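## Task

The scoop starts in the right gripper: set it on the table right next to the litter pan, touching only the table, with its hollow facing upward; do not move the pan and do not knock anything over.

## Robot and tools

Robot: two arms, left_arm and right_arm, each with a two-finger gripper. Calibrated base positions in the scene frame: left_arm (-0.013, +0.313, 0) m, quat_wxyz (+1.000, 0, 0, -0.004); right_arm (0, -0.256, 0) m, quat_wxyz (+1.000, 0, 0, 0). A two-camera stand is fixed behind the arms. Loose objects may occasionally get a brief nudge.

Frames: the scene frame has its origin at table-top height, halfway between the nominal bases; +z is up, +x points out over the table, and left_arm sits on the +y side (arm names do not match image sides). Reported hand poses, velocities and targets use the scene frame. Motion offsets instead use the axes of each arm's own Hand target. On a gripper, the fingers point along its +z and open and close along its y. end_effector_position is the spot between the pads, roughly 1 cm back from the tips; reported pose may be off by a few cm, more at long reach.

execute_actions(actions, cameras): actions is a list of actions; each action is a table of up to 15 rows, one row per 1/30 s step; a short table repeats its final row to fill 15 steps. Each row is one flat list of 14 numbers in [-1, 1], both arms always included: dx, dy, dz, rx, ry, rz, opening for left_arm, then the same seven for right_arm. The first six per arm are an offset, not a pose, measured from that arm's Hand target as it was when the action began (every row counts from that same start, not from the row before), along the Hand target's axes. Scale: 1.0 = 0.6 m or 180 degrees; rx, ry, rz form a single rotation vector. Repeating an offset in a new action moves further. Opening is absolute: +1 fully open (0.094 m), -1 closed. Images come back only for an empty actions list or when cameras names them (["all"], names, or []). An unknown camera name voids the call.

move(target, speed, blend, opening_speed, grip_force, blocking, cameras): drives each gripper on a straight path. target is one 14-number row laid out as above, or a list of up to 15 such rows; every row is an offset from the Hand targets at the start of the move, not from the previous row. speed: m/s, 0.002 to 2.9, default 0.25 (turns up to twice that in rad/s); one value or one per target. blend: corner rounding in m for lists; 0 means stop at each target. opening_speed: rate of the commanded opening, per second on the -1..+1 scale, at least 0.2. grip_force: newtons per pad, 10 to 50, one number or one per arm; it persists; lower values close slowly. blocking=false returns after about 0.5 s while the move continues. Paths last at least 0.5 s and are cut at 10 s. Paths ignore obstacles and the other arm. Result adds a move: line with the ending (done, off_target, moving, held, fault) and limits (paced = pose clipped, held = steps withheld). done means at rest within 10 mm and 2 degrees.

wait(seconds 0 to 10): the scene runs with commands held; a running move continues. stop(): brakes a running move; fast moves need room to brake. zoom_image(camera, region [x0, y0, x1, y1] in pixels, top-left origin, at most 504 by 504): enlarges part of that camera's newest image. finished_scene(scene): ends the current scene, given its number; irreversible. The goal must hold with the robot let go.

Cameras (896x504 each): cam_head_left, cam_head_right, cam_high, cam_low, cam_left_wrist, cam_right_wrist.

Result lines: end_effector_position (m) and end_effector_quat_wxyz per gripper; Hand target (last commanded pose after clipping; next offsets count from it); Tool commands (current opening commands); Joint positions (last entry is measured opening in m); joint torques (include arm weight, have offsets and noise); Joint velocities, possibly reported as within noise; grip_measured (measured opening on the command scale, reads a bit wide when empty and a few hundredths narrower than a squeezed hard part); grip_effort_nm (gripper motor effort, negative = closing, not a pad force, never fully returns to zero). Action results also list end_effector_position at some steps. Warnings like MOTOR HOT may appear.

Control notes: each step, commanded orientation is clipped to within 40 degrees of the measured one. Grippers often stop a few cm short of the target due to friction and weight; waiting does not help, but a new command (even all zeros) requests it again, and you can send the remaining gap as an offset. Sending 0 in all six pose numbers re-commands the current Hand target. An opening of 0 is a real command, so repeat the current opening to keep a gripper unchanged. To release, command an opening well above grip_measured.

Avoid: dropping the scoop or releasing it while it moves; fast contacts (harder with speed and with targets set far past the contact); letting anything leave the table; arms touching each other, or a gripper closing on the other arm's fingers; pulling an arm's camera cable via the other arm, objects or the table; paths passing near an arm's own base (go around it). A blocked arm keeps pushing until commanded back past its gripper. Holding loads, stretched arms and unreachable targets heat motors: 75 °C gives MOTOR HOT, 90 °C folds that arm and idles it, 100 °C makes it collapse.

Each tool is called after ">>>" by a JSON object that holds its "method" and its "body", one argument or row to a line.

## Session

>>> {"method": "execute_actions", "body": {
  "actions": []
}}

Scene clock: 0.00 s.
left_arm: end_effector_position=(+0.3211, +0.3351, +0.4128) grip_measured=+1.000 grip_effort_nm=n/a end_effector_quat_wxyz=(+0.691, +0.087, +0.714, +0.066) | right_arm: end_effector_position=(+0.4037, -0.2498, +0.3308) grip_measured=-0.619 grip_effort_nm=n/a end_effector_quat_wxyz=(+0.443, +0.392, +0.658, +0.466)
Joint positions: left_arm=[0.175 0.89 1.049 -0.194 0.194 0.224 0.094] | right_arm=[-0.183 1.165 0.982 -0.01 -0.448 1.263 0.018]
Joint velocities: within noise
Joint torques (N m): no reading
Heat: left arm: 32 °C; right arm: 35 °C.
Hand target: left_arm +0.3177, +0.3344, +0.4228; +0.701, +0.087, +0.705, +0.068 | right_arm +0.4020, -0.2493, +0.3569; +0.474, +0.366, +0.646, +0.473
Tool commands: left_gripper/opening=+1.0 right_gripper/opening=-0.980928

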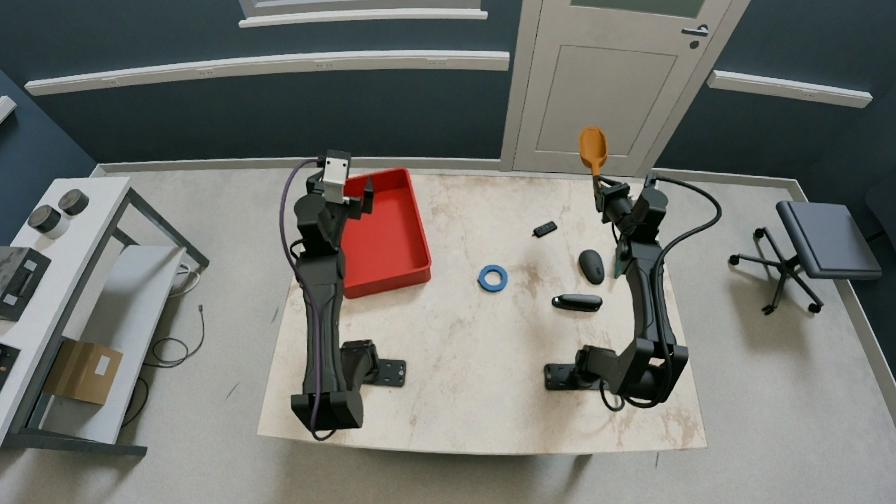

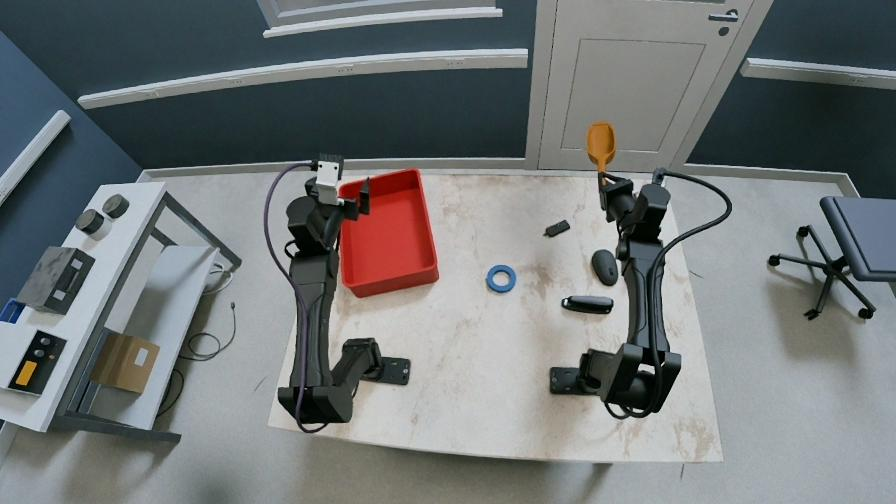

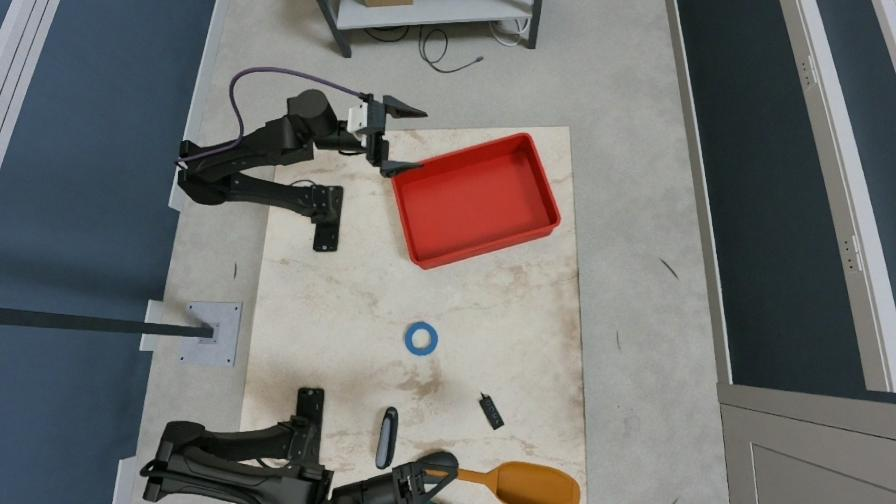

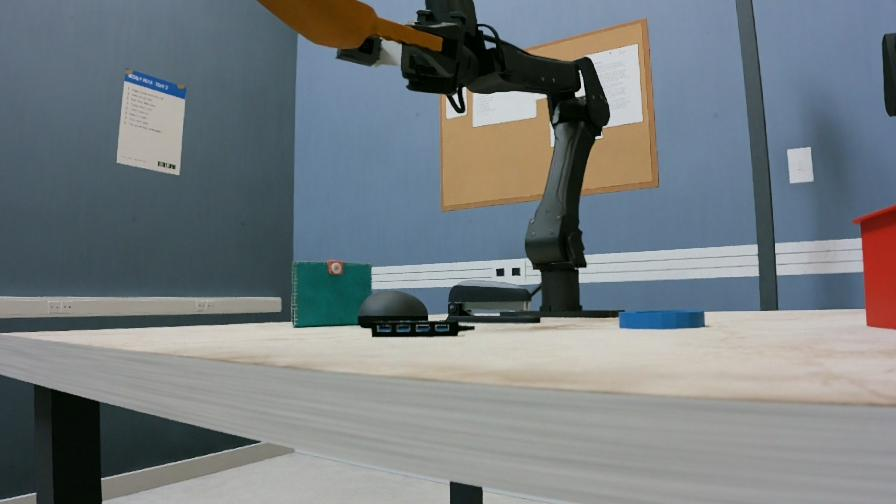

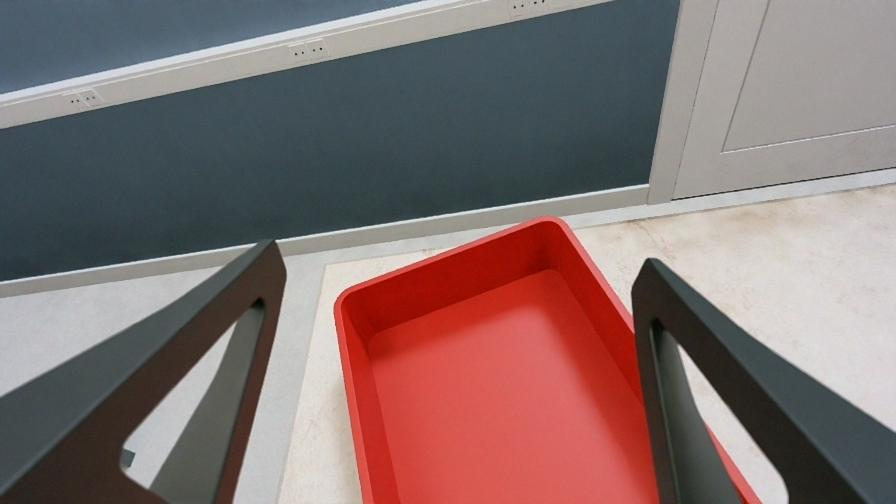

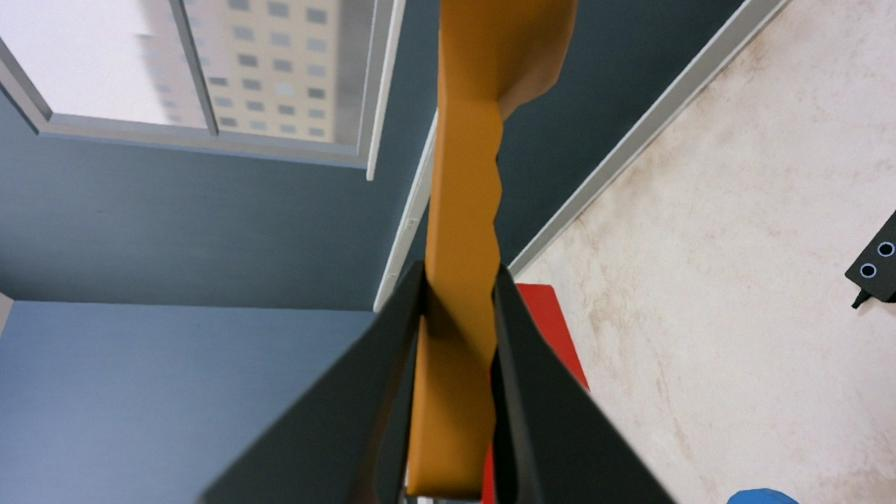

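>>> {"method": "zoom_image", "body": {
  "camera": "cam_high",
  "region": [380, 400, 600, 504]
}}

>>> {"method": "zoom_image", "body": {
  "camera": "cam_low",
  "region": [220, 0, 480, 130]
}}

Scaled by 2.291.

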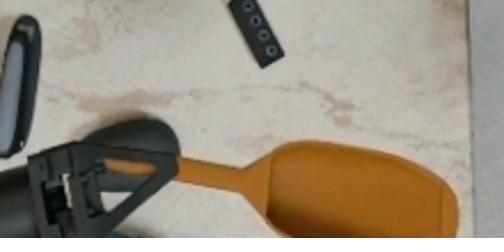

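Scaled by 1.938.

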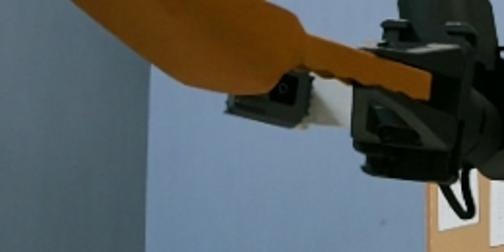

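>>> {"method": "move", "body": {
  "target": [
    [0,0,0,0,0,0,1,0.6450,-0.0872,0.2198,0.0187,0.1567,-0.0537,-0.980928]
  ],
  "speed": 0.3,
  "cameras": ["cam_high", "cam_right_wrist", "cam_low"]
}}

Scene clock: 107.90 s.
left_arm: end_effector_position=(+0.3211, +0.3351, +0.4128) grip_measured=+1.000 grip_effort_nm=0.00 end_effector_quat_wxyz=(+0.691, +0.087, +0.714, +0.066) | right_arm: end_effector_position=(+0.4039, +0.1206, +0.1662) grip_measured=-0.619 grip_effort_nm=-1.04 end_effector_quat_wxyz=(+0.301, +0.208, +0.804, +0.468)
Joint positions: left_arm=[0.175 0.89 1.049 -0.194 0.194 0.224 0.094] | right_arm=[0.748 1.853 1.159 0.304 0.001 1.253 0.018]
Joint torques (N m): left_arm=[-0.09 -2.39 7.68 1.86 -0.01 -0.02] | right_arm=[-0.35 -8.87 10.32 2.47 0.19 -0.28]
Heat: left arm: 38 °C; right arm: 41 °C.
Hand target: left_arm +0.3177, +0.3344, +0.4228; +0.701, +0.087, +0.705, +0.068 | right_arm +0.4179, +0.1272, +0.1899; +0.330, +0.198, +0.784, +0.487
Off the commanded pose: left_arm 0.011 m, 2 deg | right_arm 0.028 m, 5 deg.
move: off_target (left_arm, right_arm)
Images, in order (width x height): cam_high 896x504, cam_low 896x504, cam_right_wrist 896x504.

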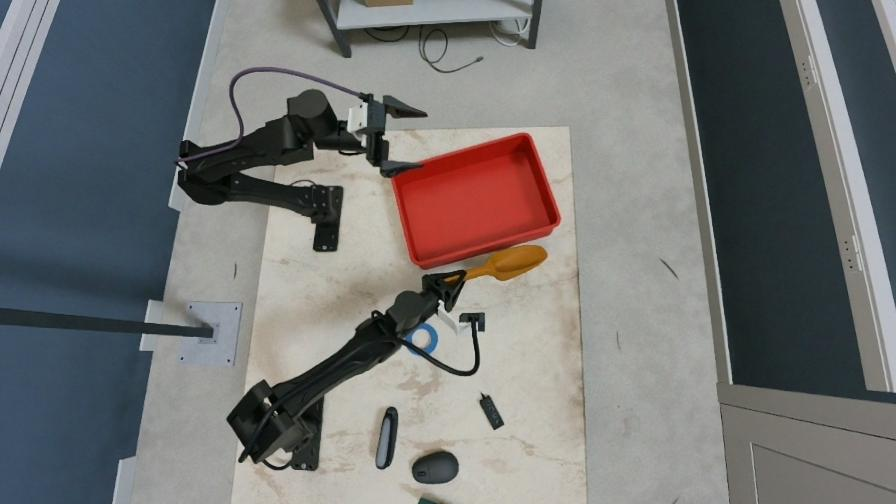

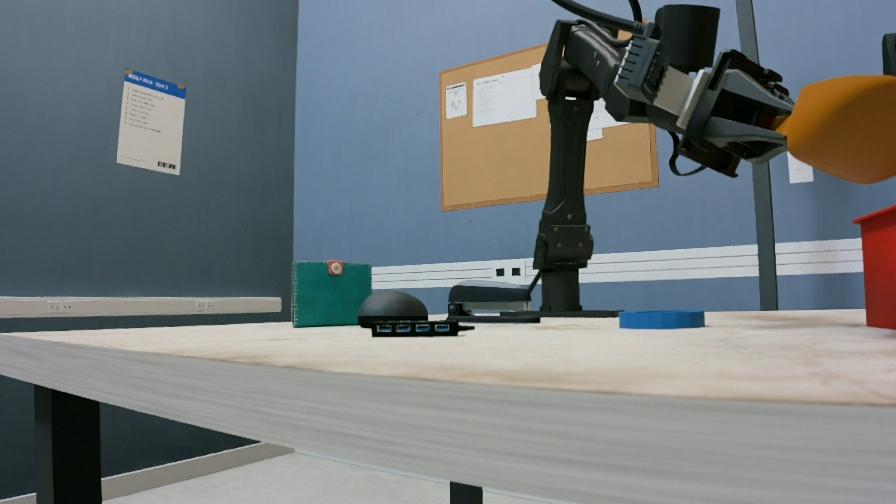

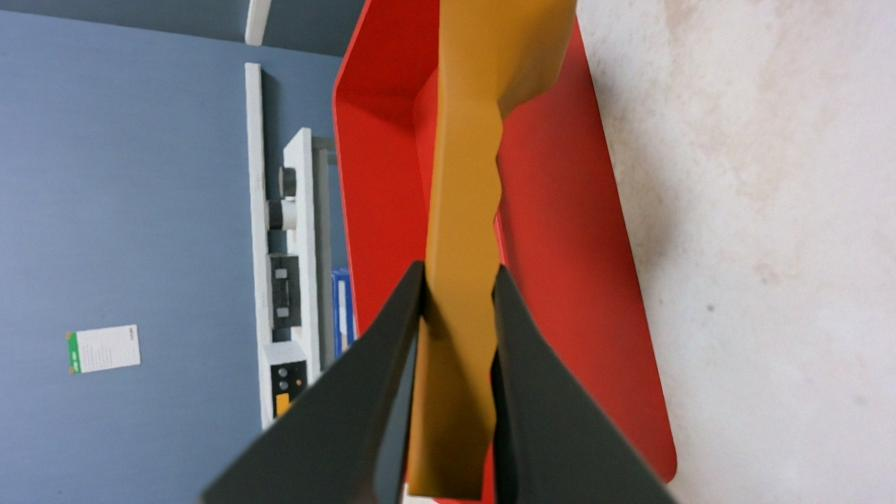

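>>> {"method": "move", "body": {
  "target": [0,0,0,0,0,0,1,0.0408,-0.1248,0.0550,-0.0210,-0.0020,-0.0109,-0.980928],
  "speed": 0.15,
  "cameras": ["cam_high"]
}}

Scene clock: 169.00 s.
left_arm: end_effector_position=(+0.3211, +0.3351, +0.4128) grip_measured=+1.000 grip_effort_nm=0.00 end_effector_quat_wxyz=(+0.691, +0.087, +0.714, +0.066) | right_arm: end_effector_position=(+0.4163, +0.1284, +0.0949) grip_measured=-0.619 grip_effort_nm=-1.03 end_effector_quat_wxyz=(+0.326, +0.186, +0.784, +0.495)
Joint positions: left_arm=[0.175 0.89 1.049 -0.194 0.194 0.224 0.094] | right_arm=[0.738 2.084 1.054 0.728 -0.016 1.216 0.018]
Joint torques (N m): left_arm=[-0.01 -2.37 7.73 1.83 -0.03 -0.03] | right_arm=[-0.81 -9.42 6.94 2.56 0.03 -0.29]
Heat: left arm: 40 °C; right arm: 45 °C.
Hand target: left_arm +0.3177, +0.3344, +0.4228; +0.701, +0.087, +0.705, +0.068 | right_arm +0.4249, +0.1301, +0.1050; +0.347, +0.175, +0.770, +0.507
Off the commanded pose: left_arm 0.011 m, 2 deg | right_arm 0.013 m, 3 deg.
move: off_target (left_arm, right_arm)
Images, in order (width x height): cam_high 896x504.

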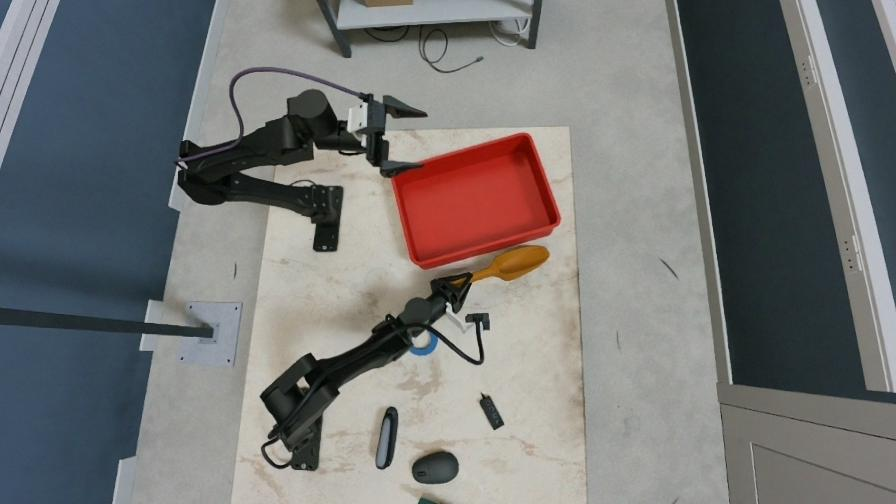

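>>> {"method": "move", "body": {
  "target": [0,0,0,0,0,0,1,0.01487,-0.03759,0.01029,0,0,0,-0.980928],
  "speed": 0.08
}}

>>> {"method": "move", "body": {
  "target": [0,0,0,0,0,0,1,0.00476,-0.01203,0.00329,0,0,0,-0.980928],
  "speed": 0.06,
  "cameras": ["cam_high","cam_right_wrist"]
}}

Scene clock: 180.73 s.
left_arm: end_effector_position=(+0.3211, +0.3351, +0.4128) grip_measured=+1.000 grip_effort_nm=0.00 end_effector_quat_wxyz=(+0.691, +0.087, +0.714, +0.066) | right_arm: end_effector_position=(+0.4189, +0.1308, +0.0743) grip_measured=-0.619 grip_effort_nm=-1.03 end_effector_quat_wxyz=(+0.329, +0.185, +0.781, +0.498)
Joint positions: left_arm=[0.175 0.89 1.049 -0.194 0.194 0.224 0.094] | right_arm=[0.738 2.158 1.054 0.811 -0.016 1.215 0.018]
Joint torques (N m): left_arm=[-0.08 -2.39 7.69 1.84 -0.04 -0.03] | right_arm=[-0.79 -9.7 5.6 2.61 0.03 -0.28]
Heat: left arm: 41 °C; right arm: 46 °C.
Hand target: left_arm +0.3177, +0.3344, +0.4228; +0.701, +0.087, +0.705, +0.068 | right_arm +0.4250, +0.1301, +0.0798; +0.347, +0.175, +0.770, +0.507
Off the commanded pose: left_arm 0.011 m, 2 deg | right_arm 0.008 m, 3 deg.
move: off_target (left_arm, right_arm)

Scene clock: 181.70 s.
left_arm: end_effector_position=(+0.3211, +0.3351, +0.4128) grip_measured=+1.000 grip_effort_nm=0.00 end_effector_quat_wxyz=(+0.691, +0.087, +0.714, +0.066) | right_arm: end_effector_position=(+0.4194, +0.1313, +0.0675) grip_measured=-0.619 grip_effort_nm=-1.03 end_effector_quat_wxyz=(+0.329, +0.185, +0.781, +0.498)
Joint positions: left_arm=[0.175 0.89 1.049 -0.194 0.194 0.224 0.094] | right_arm=[0.738 2.181 1.054 0.836 -0.016 1.215 0.018]
Joint torques (N m): left_arm=[-0.09 -2.33 7.71 1.86 0 -0.04] | right_arm=[-0.8 -9.63 5.34 2.6 0.02 -0.29]
Heat: left arm: 41 °C; right arm: 46 °C.
Hand target: left_arm +0.3177, +0.3344, +0.4228; +0.701, +0.087, +0.705, +0.068 | right_arm +0.4250, +0.1301, +0.0719; +0.347, +0.175, +0.770, +0.507
Off the commanded pose: left_arm 0.011 m, 2 deg | right_arm 0.007 m, 3 deg.
move: off_target (left_arm, right_arm)
Images, in order (width x height): cam_high 896x504, cam_right_wrist 896x504.

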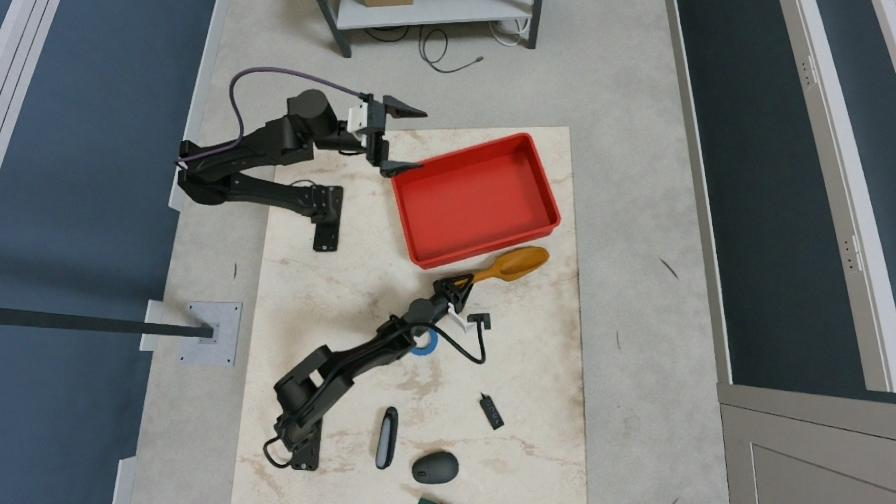

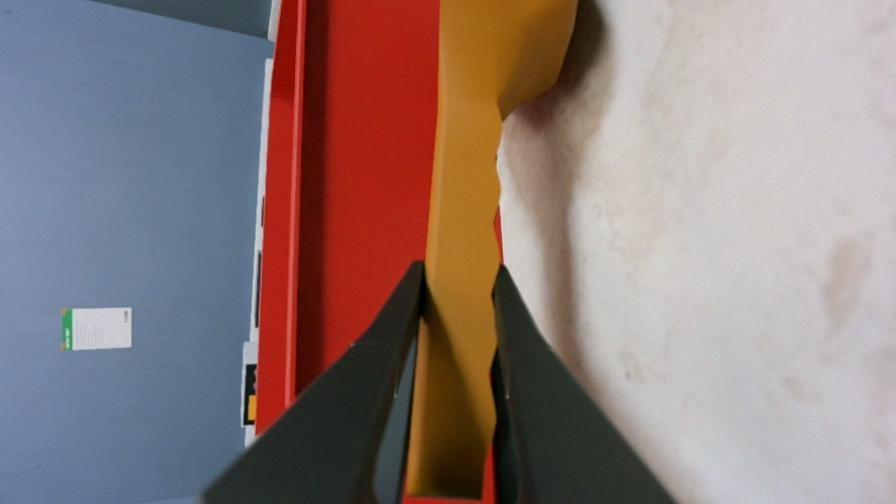

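>>> {"method": "move", "body": {
  "target": [0,0,0,0,0,0,1,0.00416,-0.01053,0.00288,0,0,0,-0.980928],
  "speed": 0.06
}}

>>> {"method": "move", "body": {
  "target": [0,0,0,0,0,0,1,0.00297,-0.00752,0.00206,0,0,0,-0.980928],
  "speed": 0.06
}}

Scene clock: 188.90 s.
left_arm: end_effector_position=(+0.3211, +0.3351, +0.4128) grip_measured=+1.000 grip_effort_nm=0.00 end_effector_quat_wxyz=(+0.691, +0.087, +0.714, +0.066) | right_arm: end_effector_position=(+0.4197, +0.1317, +0.0615) grip_measured=-0.619 grip_effort_nm=-1.03 end_effector_quat_wxyz=(+0.329, +0.185, +0.780, +0.499)
Joint positions: left_arm=[0.175 0.89 1.049 -0.194 0.194 0.224 0.094] | right_arm=[0.738 2.201 1.054 0.857 -0.016 1.215 0.018]
Joint torques (N m): left_arm=[-0.06 -2.33 7.73 1.83 -0.01 -0.03] | right_arm=[-0.79 -9.59 5.15 2.63 0.03 -0.29]
Heat: left arm: 41 °C; right arm: 47 °C.
Hand target: left_arm +0.3177, +0.3344, +0.4228; +0.701, +0.087, +0.705, +0.068 | right_arm +0.4249, +0.1301, +0.0649; +0.347, +0.175, +0.770, +0.507
Off the commanded pose: left_arm 0.011 m, 2 deg | right_arm 0.006 m, 3 deg.
move: off_target (left_arm, right_arm)

Scene clock: 189.67 s.
left_arm: end_effector_position=(+0.3211, +0.3351, +0.4128) grip_measured=+1.000 grip_effort_nm=0.00 end_effector_quat_wxyz=(+0.691, +0.087, +0.714, +0.066) | right_arm: end_effector_position=(+0.4204, +0.1323, +0.0595) grip_measured=-0.619 grip_effort_nm=-1.03 end_effector_quat_wxyz=(+0.332, +0.184, +0.777, +0.502)
Joint positions: left_arm=[0.175 0.89 1.049 -0.194 0.194 0.224 0.094] | right_arm=[0.738 2.216 1.054 0.882 -0.016 1.215 0.018]
Joint torques (N m): left_arm=[-0.06 -2.32 7.71 1.83 -0.03 -0.05] | right_arm=[-0.79 -9.46 5.11 2.54 0.03 -0.28]
Heat: left arm: 41 °C; right arm: 47 °C.
Hand target: left_arm +0.3177, +0.3344, +0.4228; +0.701, +0.087, +0.705, +0.068 | right_arm +0.4250, +0.1301, +0.0599; +0.347, +0.175, +0.770, +0.507
Off the commanded pose: left_arm 0.011 m, 2 deg | right_arm 0.005 m, 2 deg.
move: off_target (left_arm)

>>> {"method": "move", "body": {
  "target": [0,0,0,0,0,0,1,0.00238,-0.00602,0.00165,0,0,0,-0.980928],
  "speed": 0.06,
  "cameras": ["cam_right_wrist","cam_low"]
}}

Scene clock: 193.80 s.
left_arm: end_effector_position=(+0.3211, +0.3351, +0.4128) grip_measured=+1.000 grip_effort_nm=0.00 end_effector_quat_wxyz=(+0.691, +0.087, +0.714, +0.066) | right_arm: end_effector_position=(+0.4209, +0.1327, +0.0581) grip_measured=-0.619 grip_effort_nm=-1.03 end_effector_quat_wxyz=(+0.334, +0.183, +0.775, +0.505)
Joint positions: left_arm=[0.175 0.89 1.049 -0.194 0.194 0.224 0.094] | right_arm=[0.738 2.227 1.054 0.903 -0.016 1.214 0.018]
Joint torques (N m): left_arm=[-0.08 -2.36 7.73 1.84 -0.03 -0.05] | right_arm=[-0.77 -9.35 5.01 2.48 0.02 -0.28]
Heat: left arm: 41 °C; right arm: 48 °C.
Hand target: left_arm +0.3177, +0.3344, +0.4228; +0.701, +0.087, +0.705, +0.068 | right_arm +0.4250, +0.1301, +0.0558; +0.347, +0.175, +0.770, +0.507
Off the commanded pose: left_arm 0.011 m, 2 deg | right_arm 0.005 m, 2 deg.
move: off_target (left_arm)
Images, in order (width x height): cam_low 896x504, cam_right_wrist 896x504.

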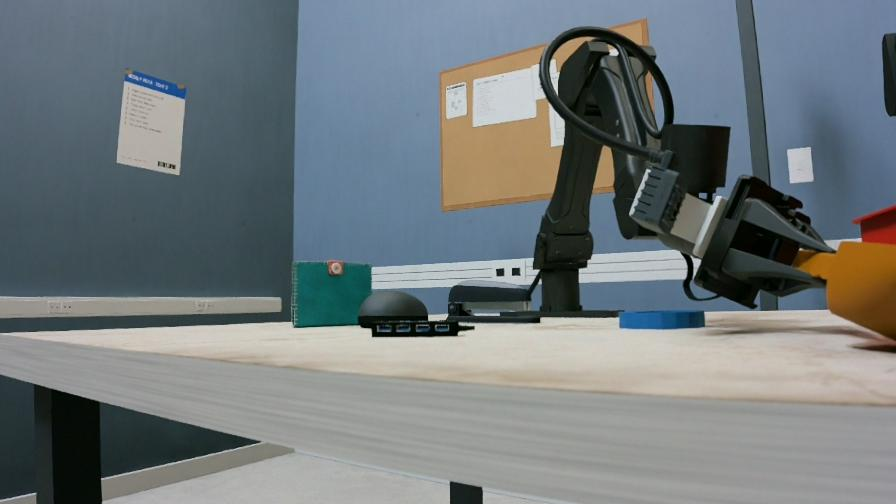

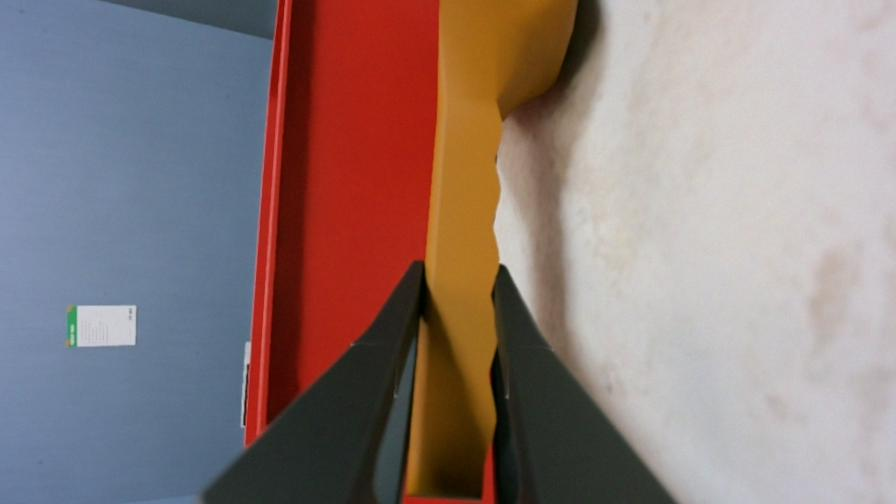

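>>> {"method": "move", "body": {
  "target": [
    [0,0,0,0,0,0,1,-0.00208,0.00526,-0.00144,0,0,0,-0.980928],
    [0,0,0,0,0,0,1,-0.00208,0.00526,-0.00144,0,0,0,-0.42]
  ],
  "speed": 0.06,
  "opening_speed": 0.4,
  "cameras": ["cam_right_wrist"]
}}

Scene clock: 206.87 s.
left_arm: end_effector_position=(+0.3211, +0.3351, +0.4128) grip_measured=+1.000 grip_effort_nm=0.00 end_effector_quat_wxyz=(+0.691, +0.087, +0.714, +0.066) | right_arm: end_effector_position=(+0.4209, +0.1328, +0.0581) grip_measured=-0.422 grip_effort_nm=0.11 end_effector_quat_wxyz=(+0.334, +0.182, +0.775, +0.505)
Joint positions: left_arm=[0.175 0.89 1.049 -0.194 0.194 0.224 0.094] | right_arm=[0.738 2.227 1.054 0.903 -0.016 1.213 0.027]
Joint torques (N m): left_arm=[-0.17 -2.37 7.71 1.83 -0.01 -0.05] | right_arm=[-0.8 -10.28 5.09 2.37 0.02 -0.26]
Heat: left arm: 41 °C; right arm: 49 °C.
Hand target: left_arm +0.3177, +0.3344, +0.4228; +0.701, +0.087, +0.705, +0.068 | right_arm +0.4249, +0.1301, +0.0593; +0.347, +0.175, +0.770, +0.507
Off the commanded pose: left_arm 0.011 m, 2 deg | right_arm 0.005 m, 2 deg.
move: off_target (left_arm)
Images, in order (width x height): cam_right_wrist 896x504.

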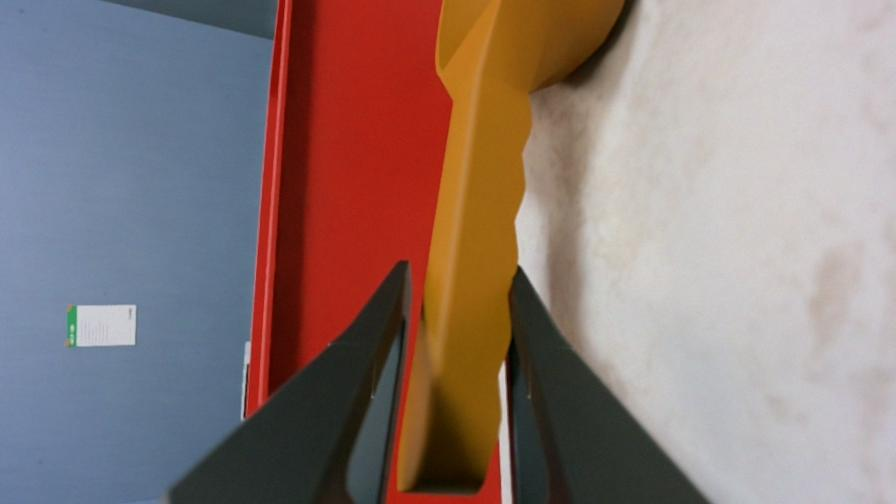

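>>> {"method": "move", "body": {
  "target": [0,0,0,0,0,0,1,0,0,0,0,0,0,0.45],
  "speed": 0.06,
  "opening_speed": 0.4,
  "cameras": ["cam_right_wrist","cam_high"]
}}

Scene clock: 224.00 s.
left_arm: end_effector_position=(+0.3211, +0.3351, +0.4128) grip_measured=+1.000 grip_effort_nm=0.00 end_effector_quat_wxyz=(+0.691, +0.087, +0.714, +0.066) | right_arm: end_effector_position=(+0.4209, +0.1328, +0.0581) grip_measured=+0.448 grip_effort_nm=0.11 end_effector_quat_wxyz=(+0.334, +0.182, +0.775, +0.505)
Joint positions: left_arm=[0.175 0.89 1.049 -0.194 0.194 0.224 0.094] | right_arm=[0.738 2.227 1.054 0.903 -0.016 1.213 0.068]
Joint torques (N m): left_arm=[0.01 -2.4 7.75 1.83 -0.02 -0.03] | right_arm=[-0.8 -10.25 5.07 2.36 0.02 -0.27]
Heat: left arm: 42 °C; right arm: 50 °C.
Hand target: left_arm +0.3177, +0.3344, +0.4228; +0.701, +0.087, +0.705, +0.068 | right_arm +0.4249, +0.1301, +0.0593; +0.347, +0.175, +0.770, +0.507
Off the commanded pose: left_arm 0.011 m, 2 deg | right_arm 0.005 m, 2 deg.
move: off_target (left_arm)
Images, in order (width x height): cam_high 896x504, cam_right_wrist 896x504.

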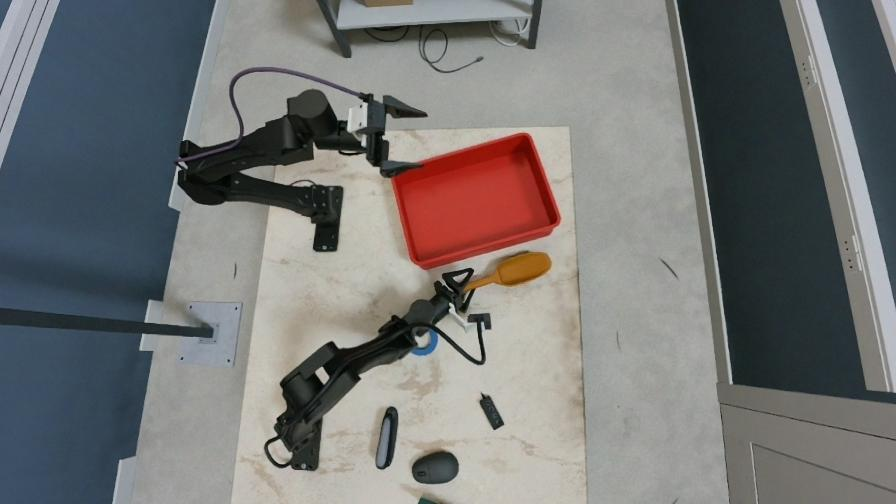

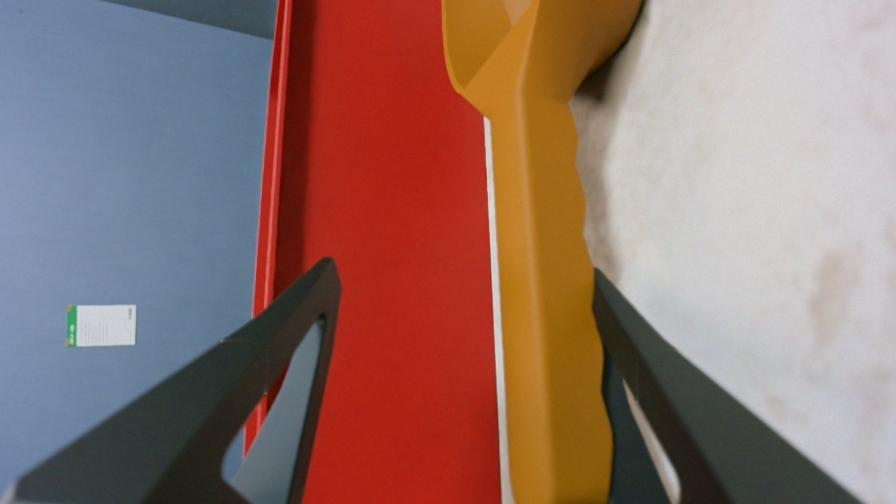

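>>> {"method": "move", "body": {
  "target": [
    [0,0,0,0,0,0,1,0.00295,-0.0073,-0.05828,0,0,0,0.7],
    [0,0,0,0,0,0,1,0.0003,-0.0007,-0.1117,0,0,0,0.7],
    [0,0,0,0,0,0,1,-0.0337,0.0859,-0.2473,0,0,0,0.7]
  ],
  "speed": [0.05,0.08,0.2],
  "blend": [0.01,0.01,0],
  "opening_speed": 0.5,
  "cameras": ["cam_high","cam_right_wrist","cam_low"]
}}

Scene clock: 280.70 s.
left_arm: end_effector_position=(+0.3211, +0.3351, +0.4128) grip_measured=+1.000 grip_effort_nm=0.00 end_effector_quat_wxyz=(+0.691, +0.087, +0.714, +0.066) | right_arm: end_effector_position=(+0.3274, +0.0445, +0.1371) grip_measured=+0.698 grip_effort_nm=0.10 end_effector_quat_wxyz=(+0.332, +0.184, +0.778, +0.500)
Joint positions: left_arm=[0.175 0.89 1.049 -0.194 0.194 0.224 0.094] | right_arm=[0.731 1.58 0.57 0.728 -0.022 1.211 0.08]
Joint torques (N m): left_arm=[-0.06 -2.35 7.72 1.85 -0.02 -0.04] | right_arm=[-0.79 -8.53 5.75 2.1 0.01 -0.25]
Heat: left arm: 43 °C; right arm: 51 °C.
Hand target: left_arm +0.3177, +0.3344, +0.4228; +0.701, +0.087, +0.705, +0.068 | right_arm +0.3293, +0.0418, +0.1495; +0.347, +0.175, +0.770, +0.507
Off the commanded pose: left_arm 0.011 m, 2 deg | right_arm 0.013 m, 2 deg.
move: off_target (left_arm, right_arm)
Images, in order (width x height): cam_high 896x504, cam_low 896x504, cam_right_wrist 896x504.

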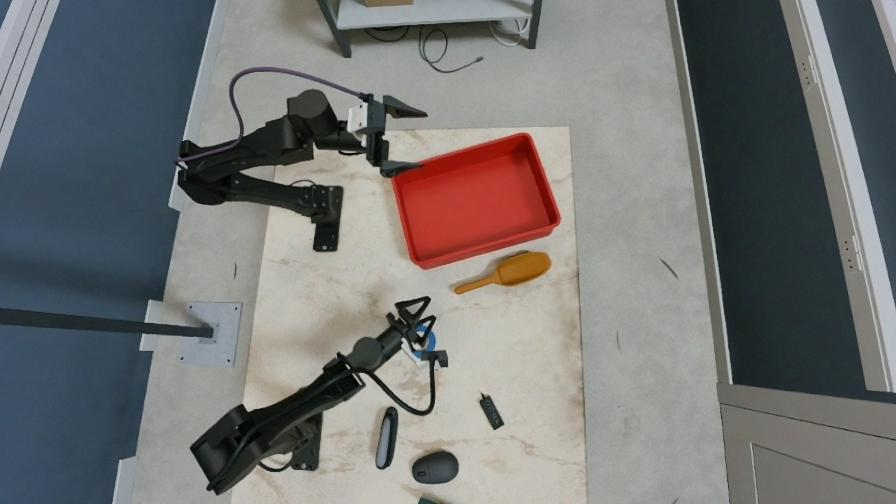

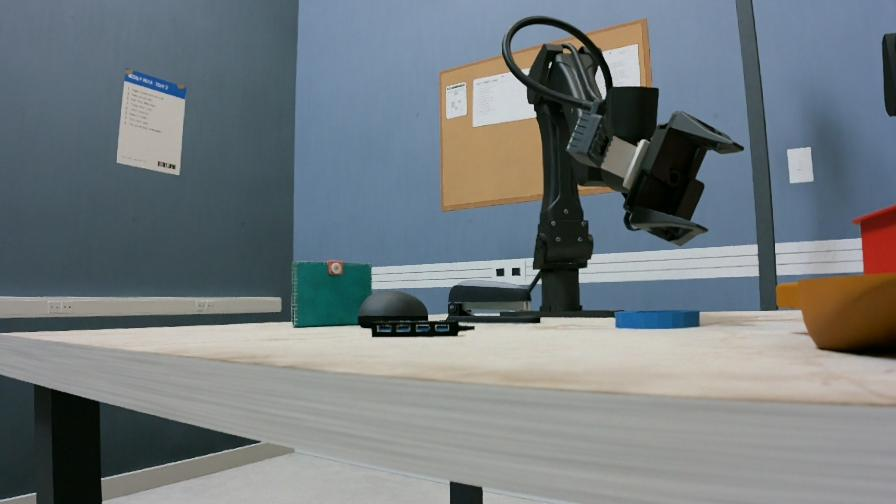

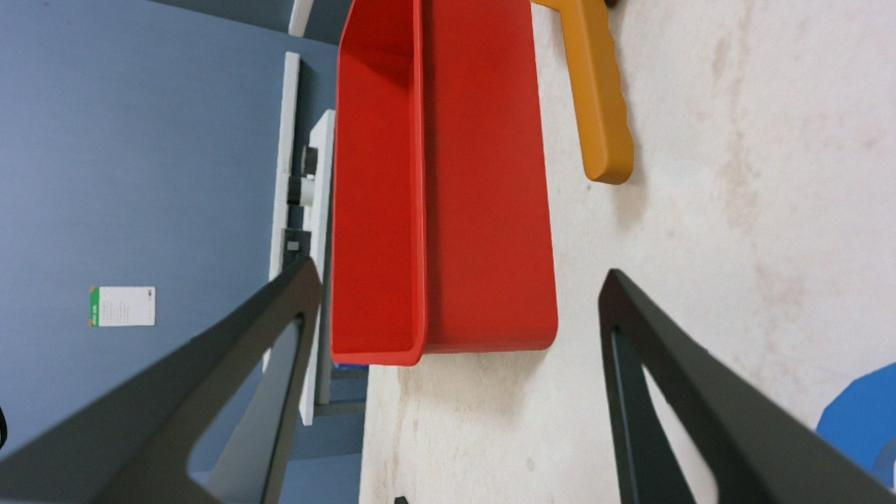

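>>> {"method": "zoom_image", "body": {
  "camera": "cam_high",
  "region": [410, 200, 590, 310]
}}

Scaled by 2.800.

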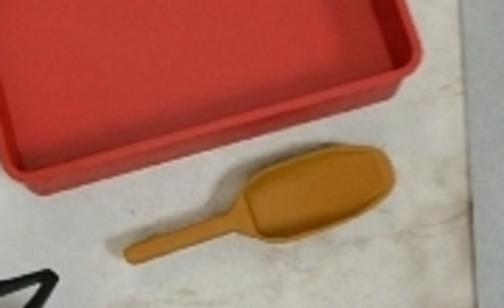

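>>> {"method": "finished_scene", "body": {
  "scene": 3
}}

The scene is finished: the task was done.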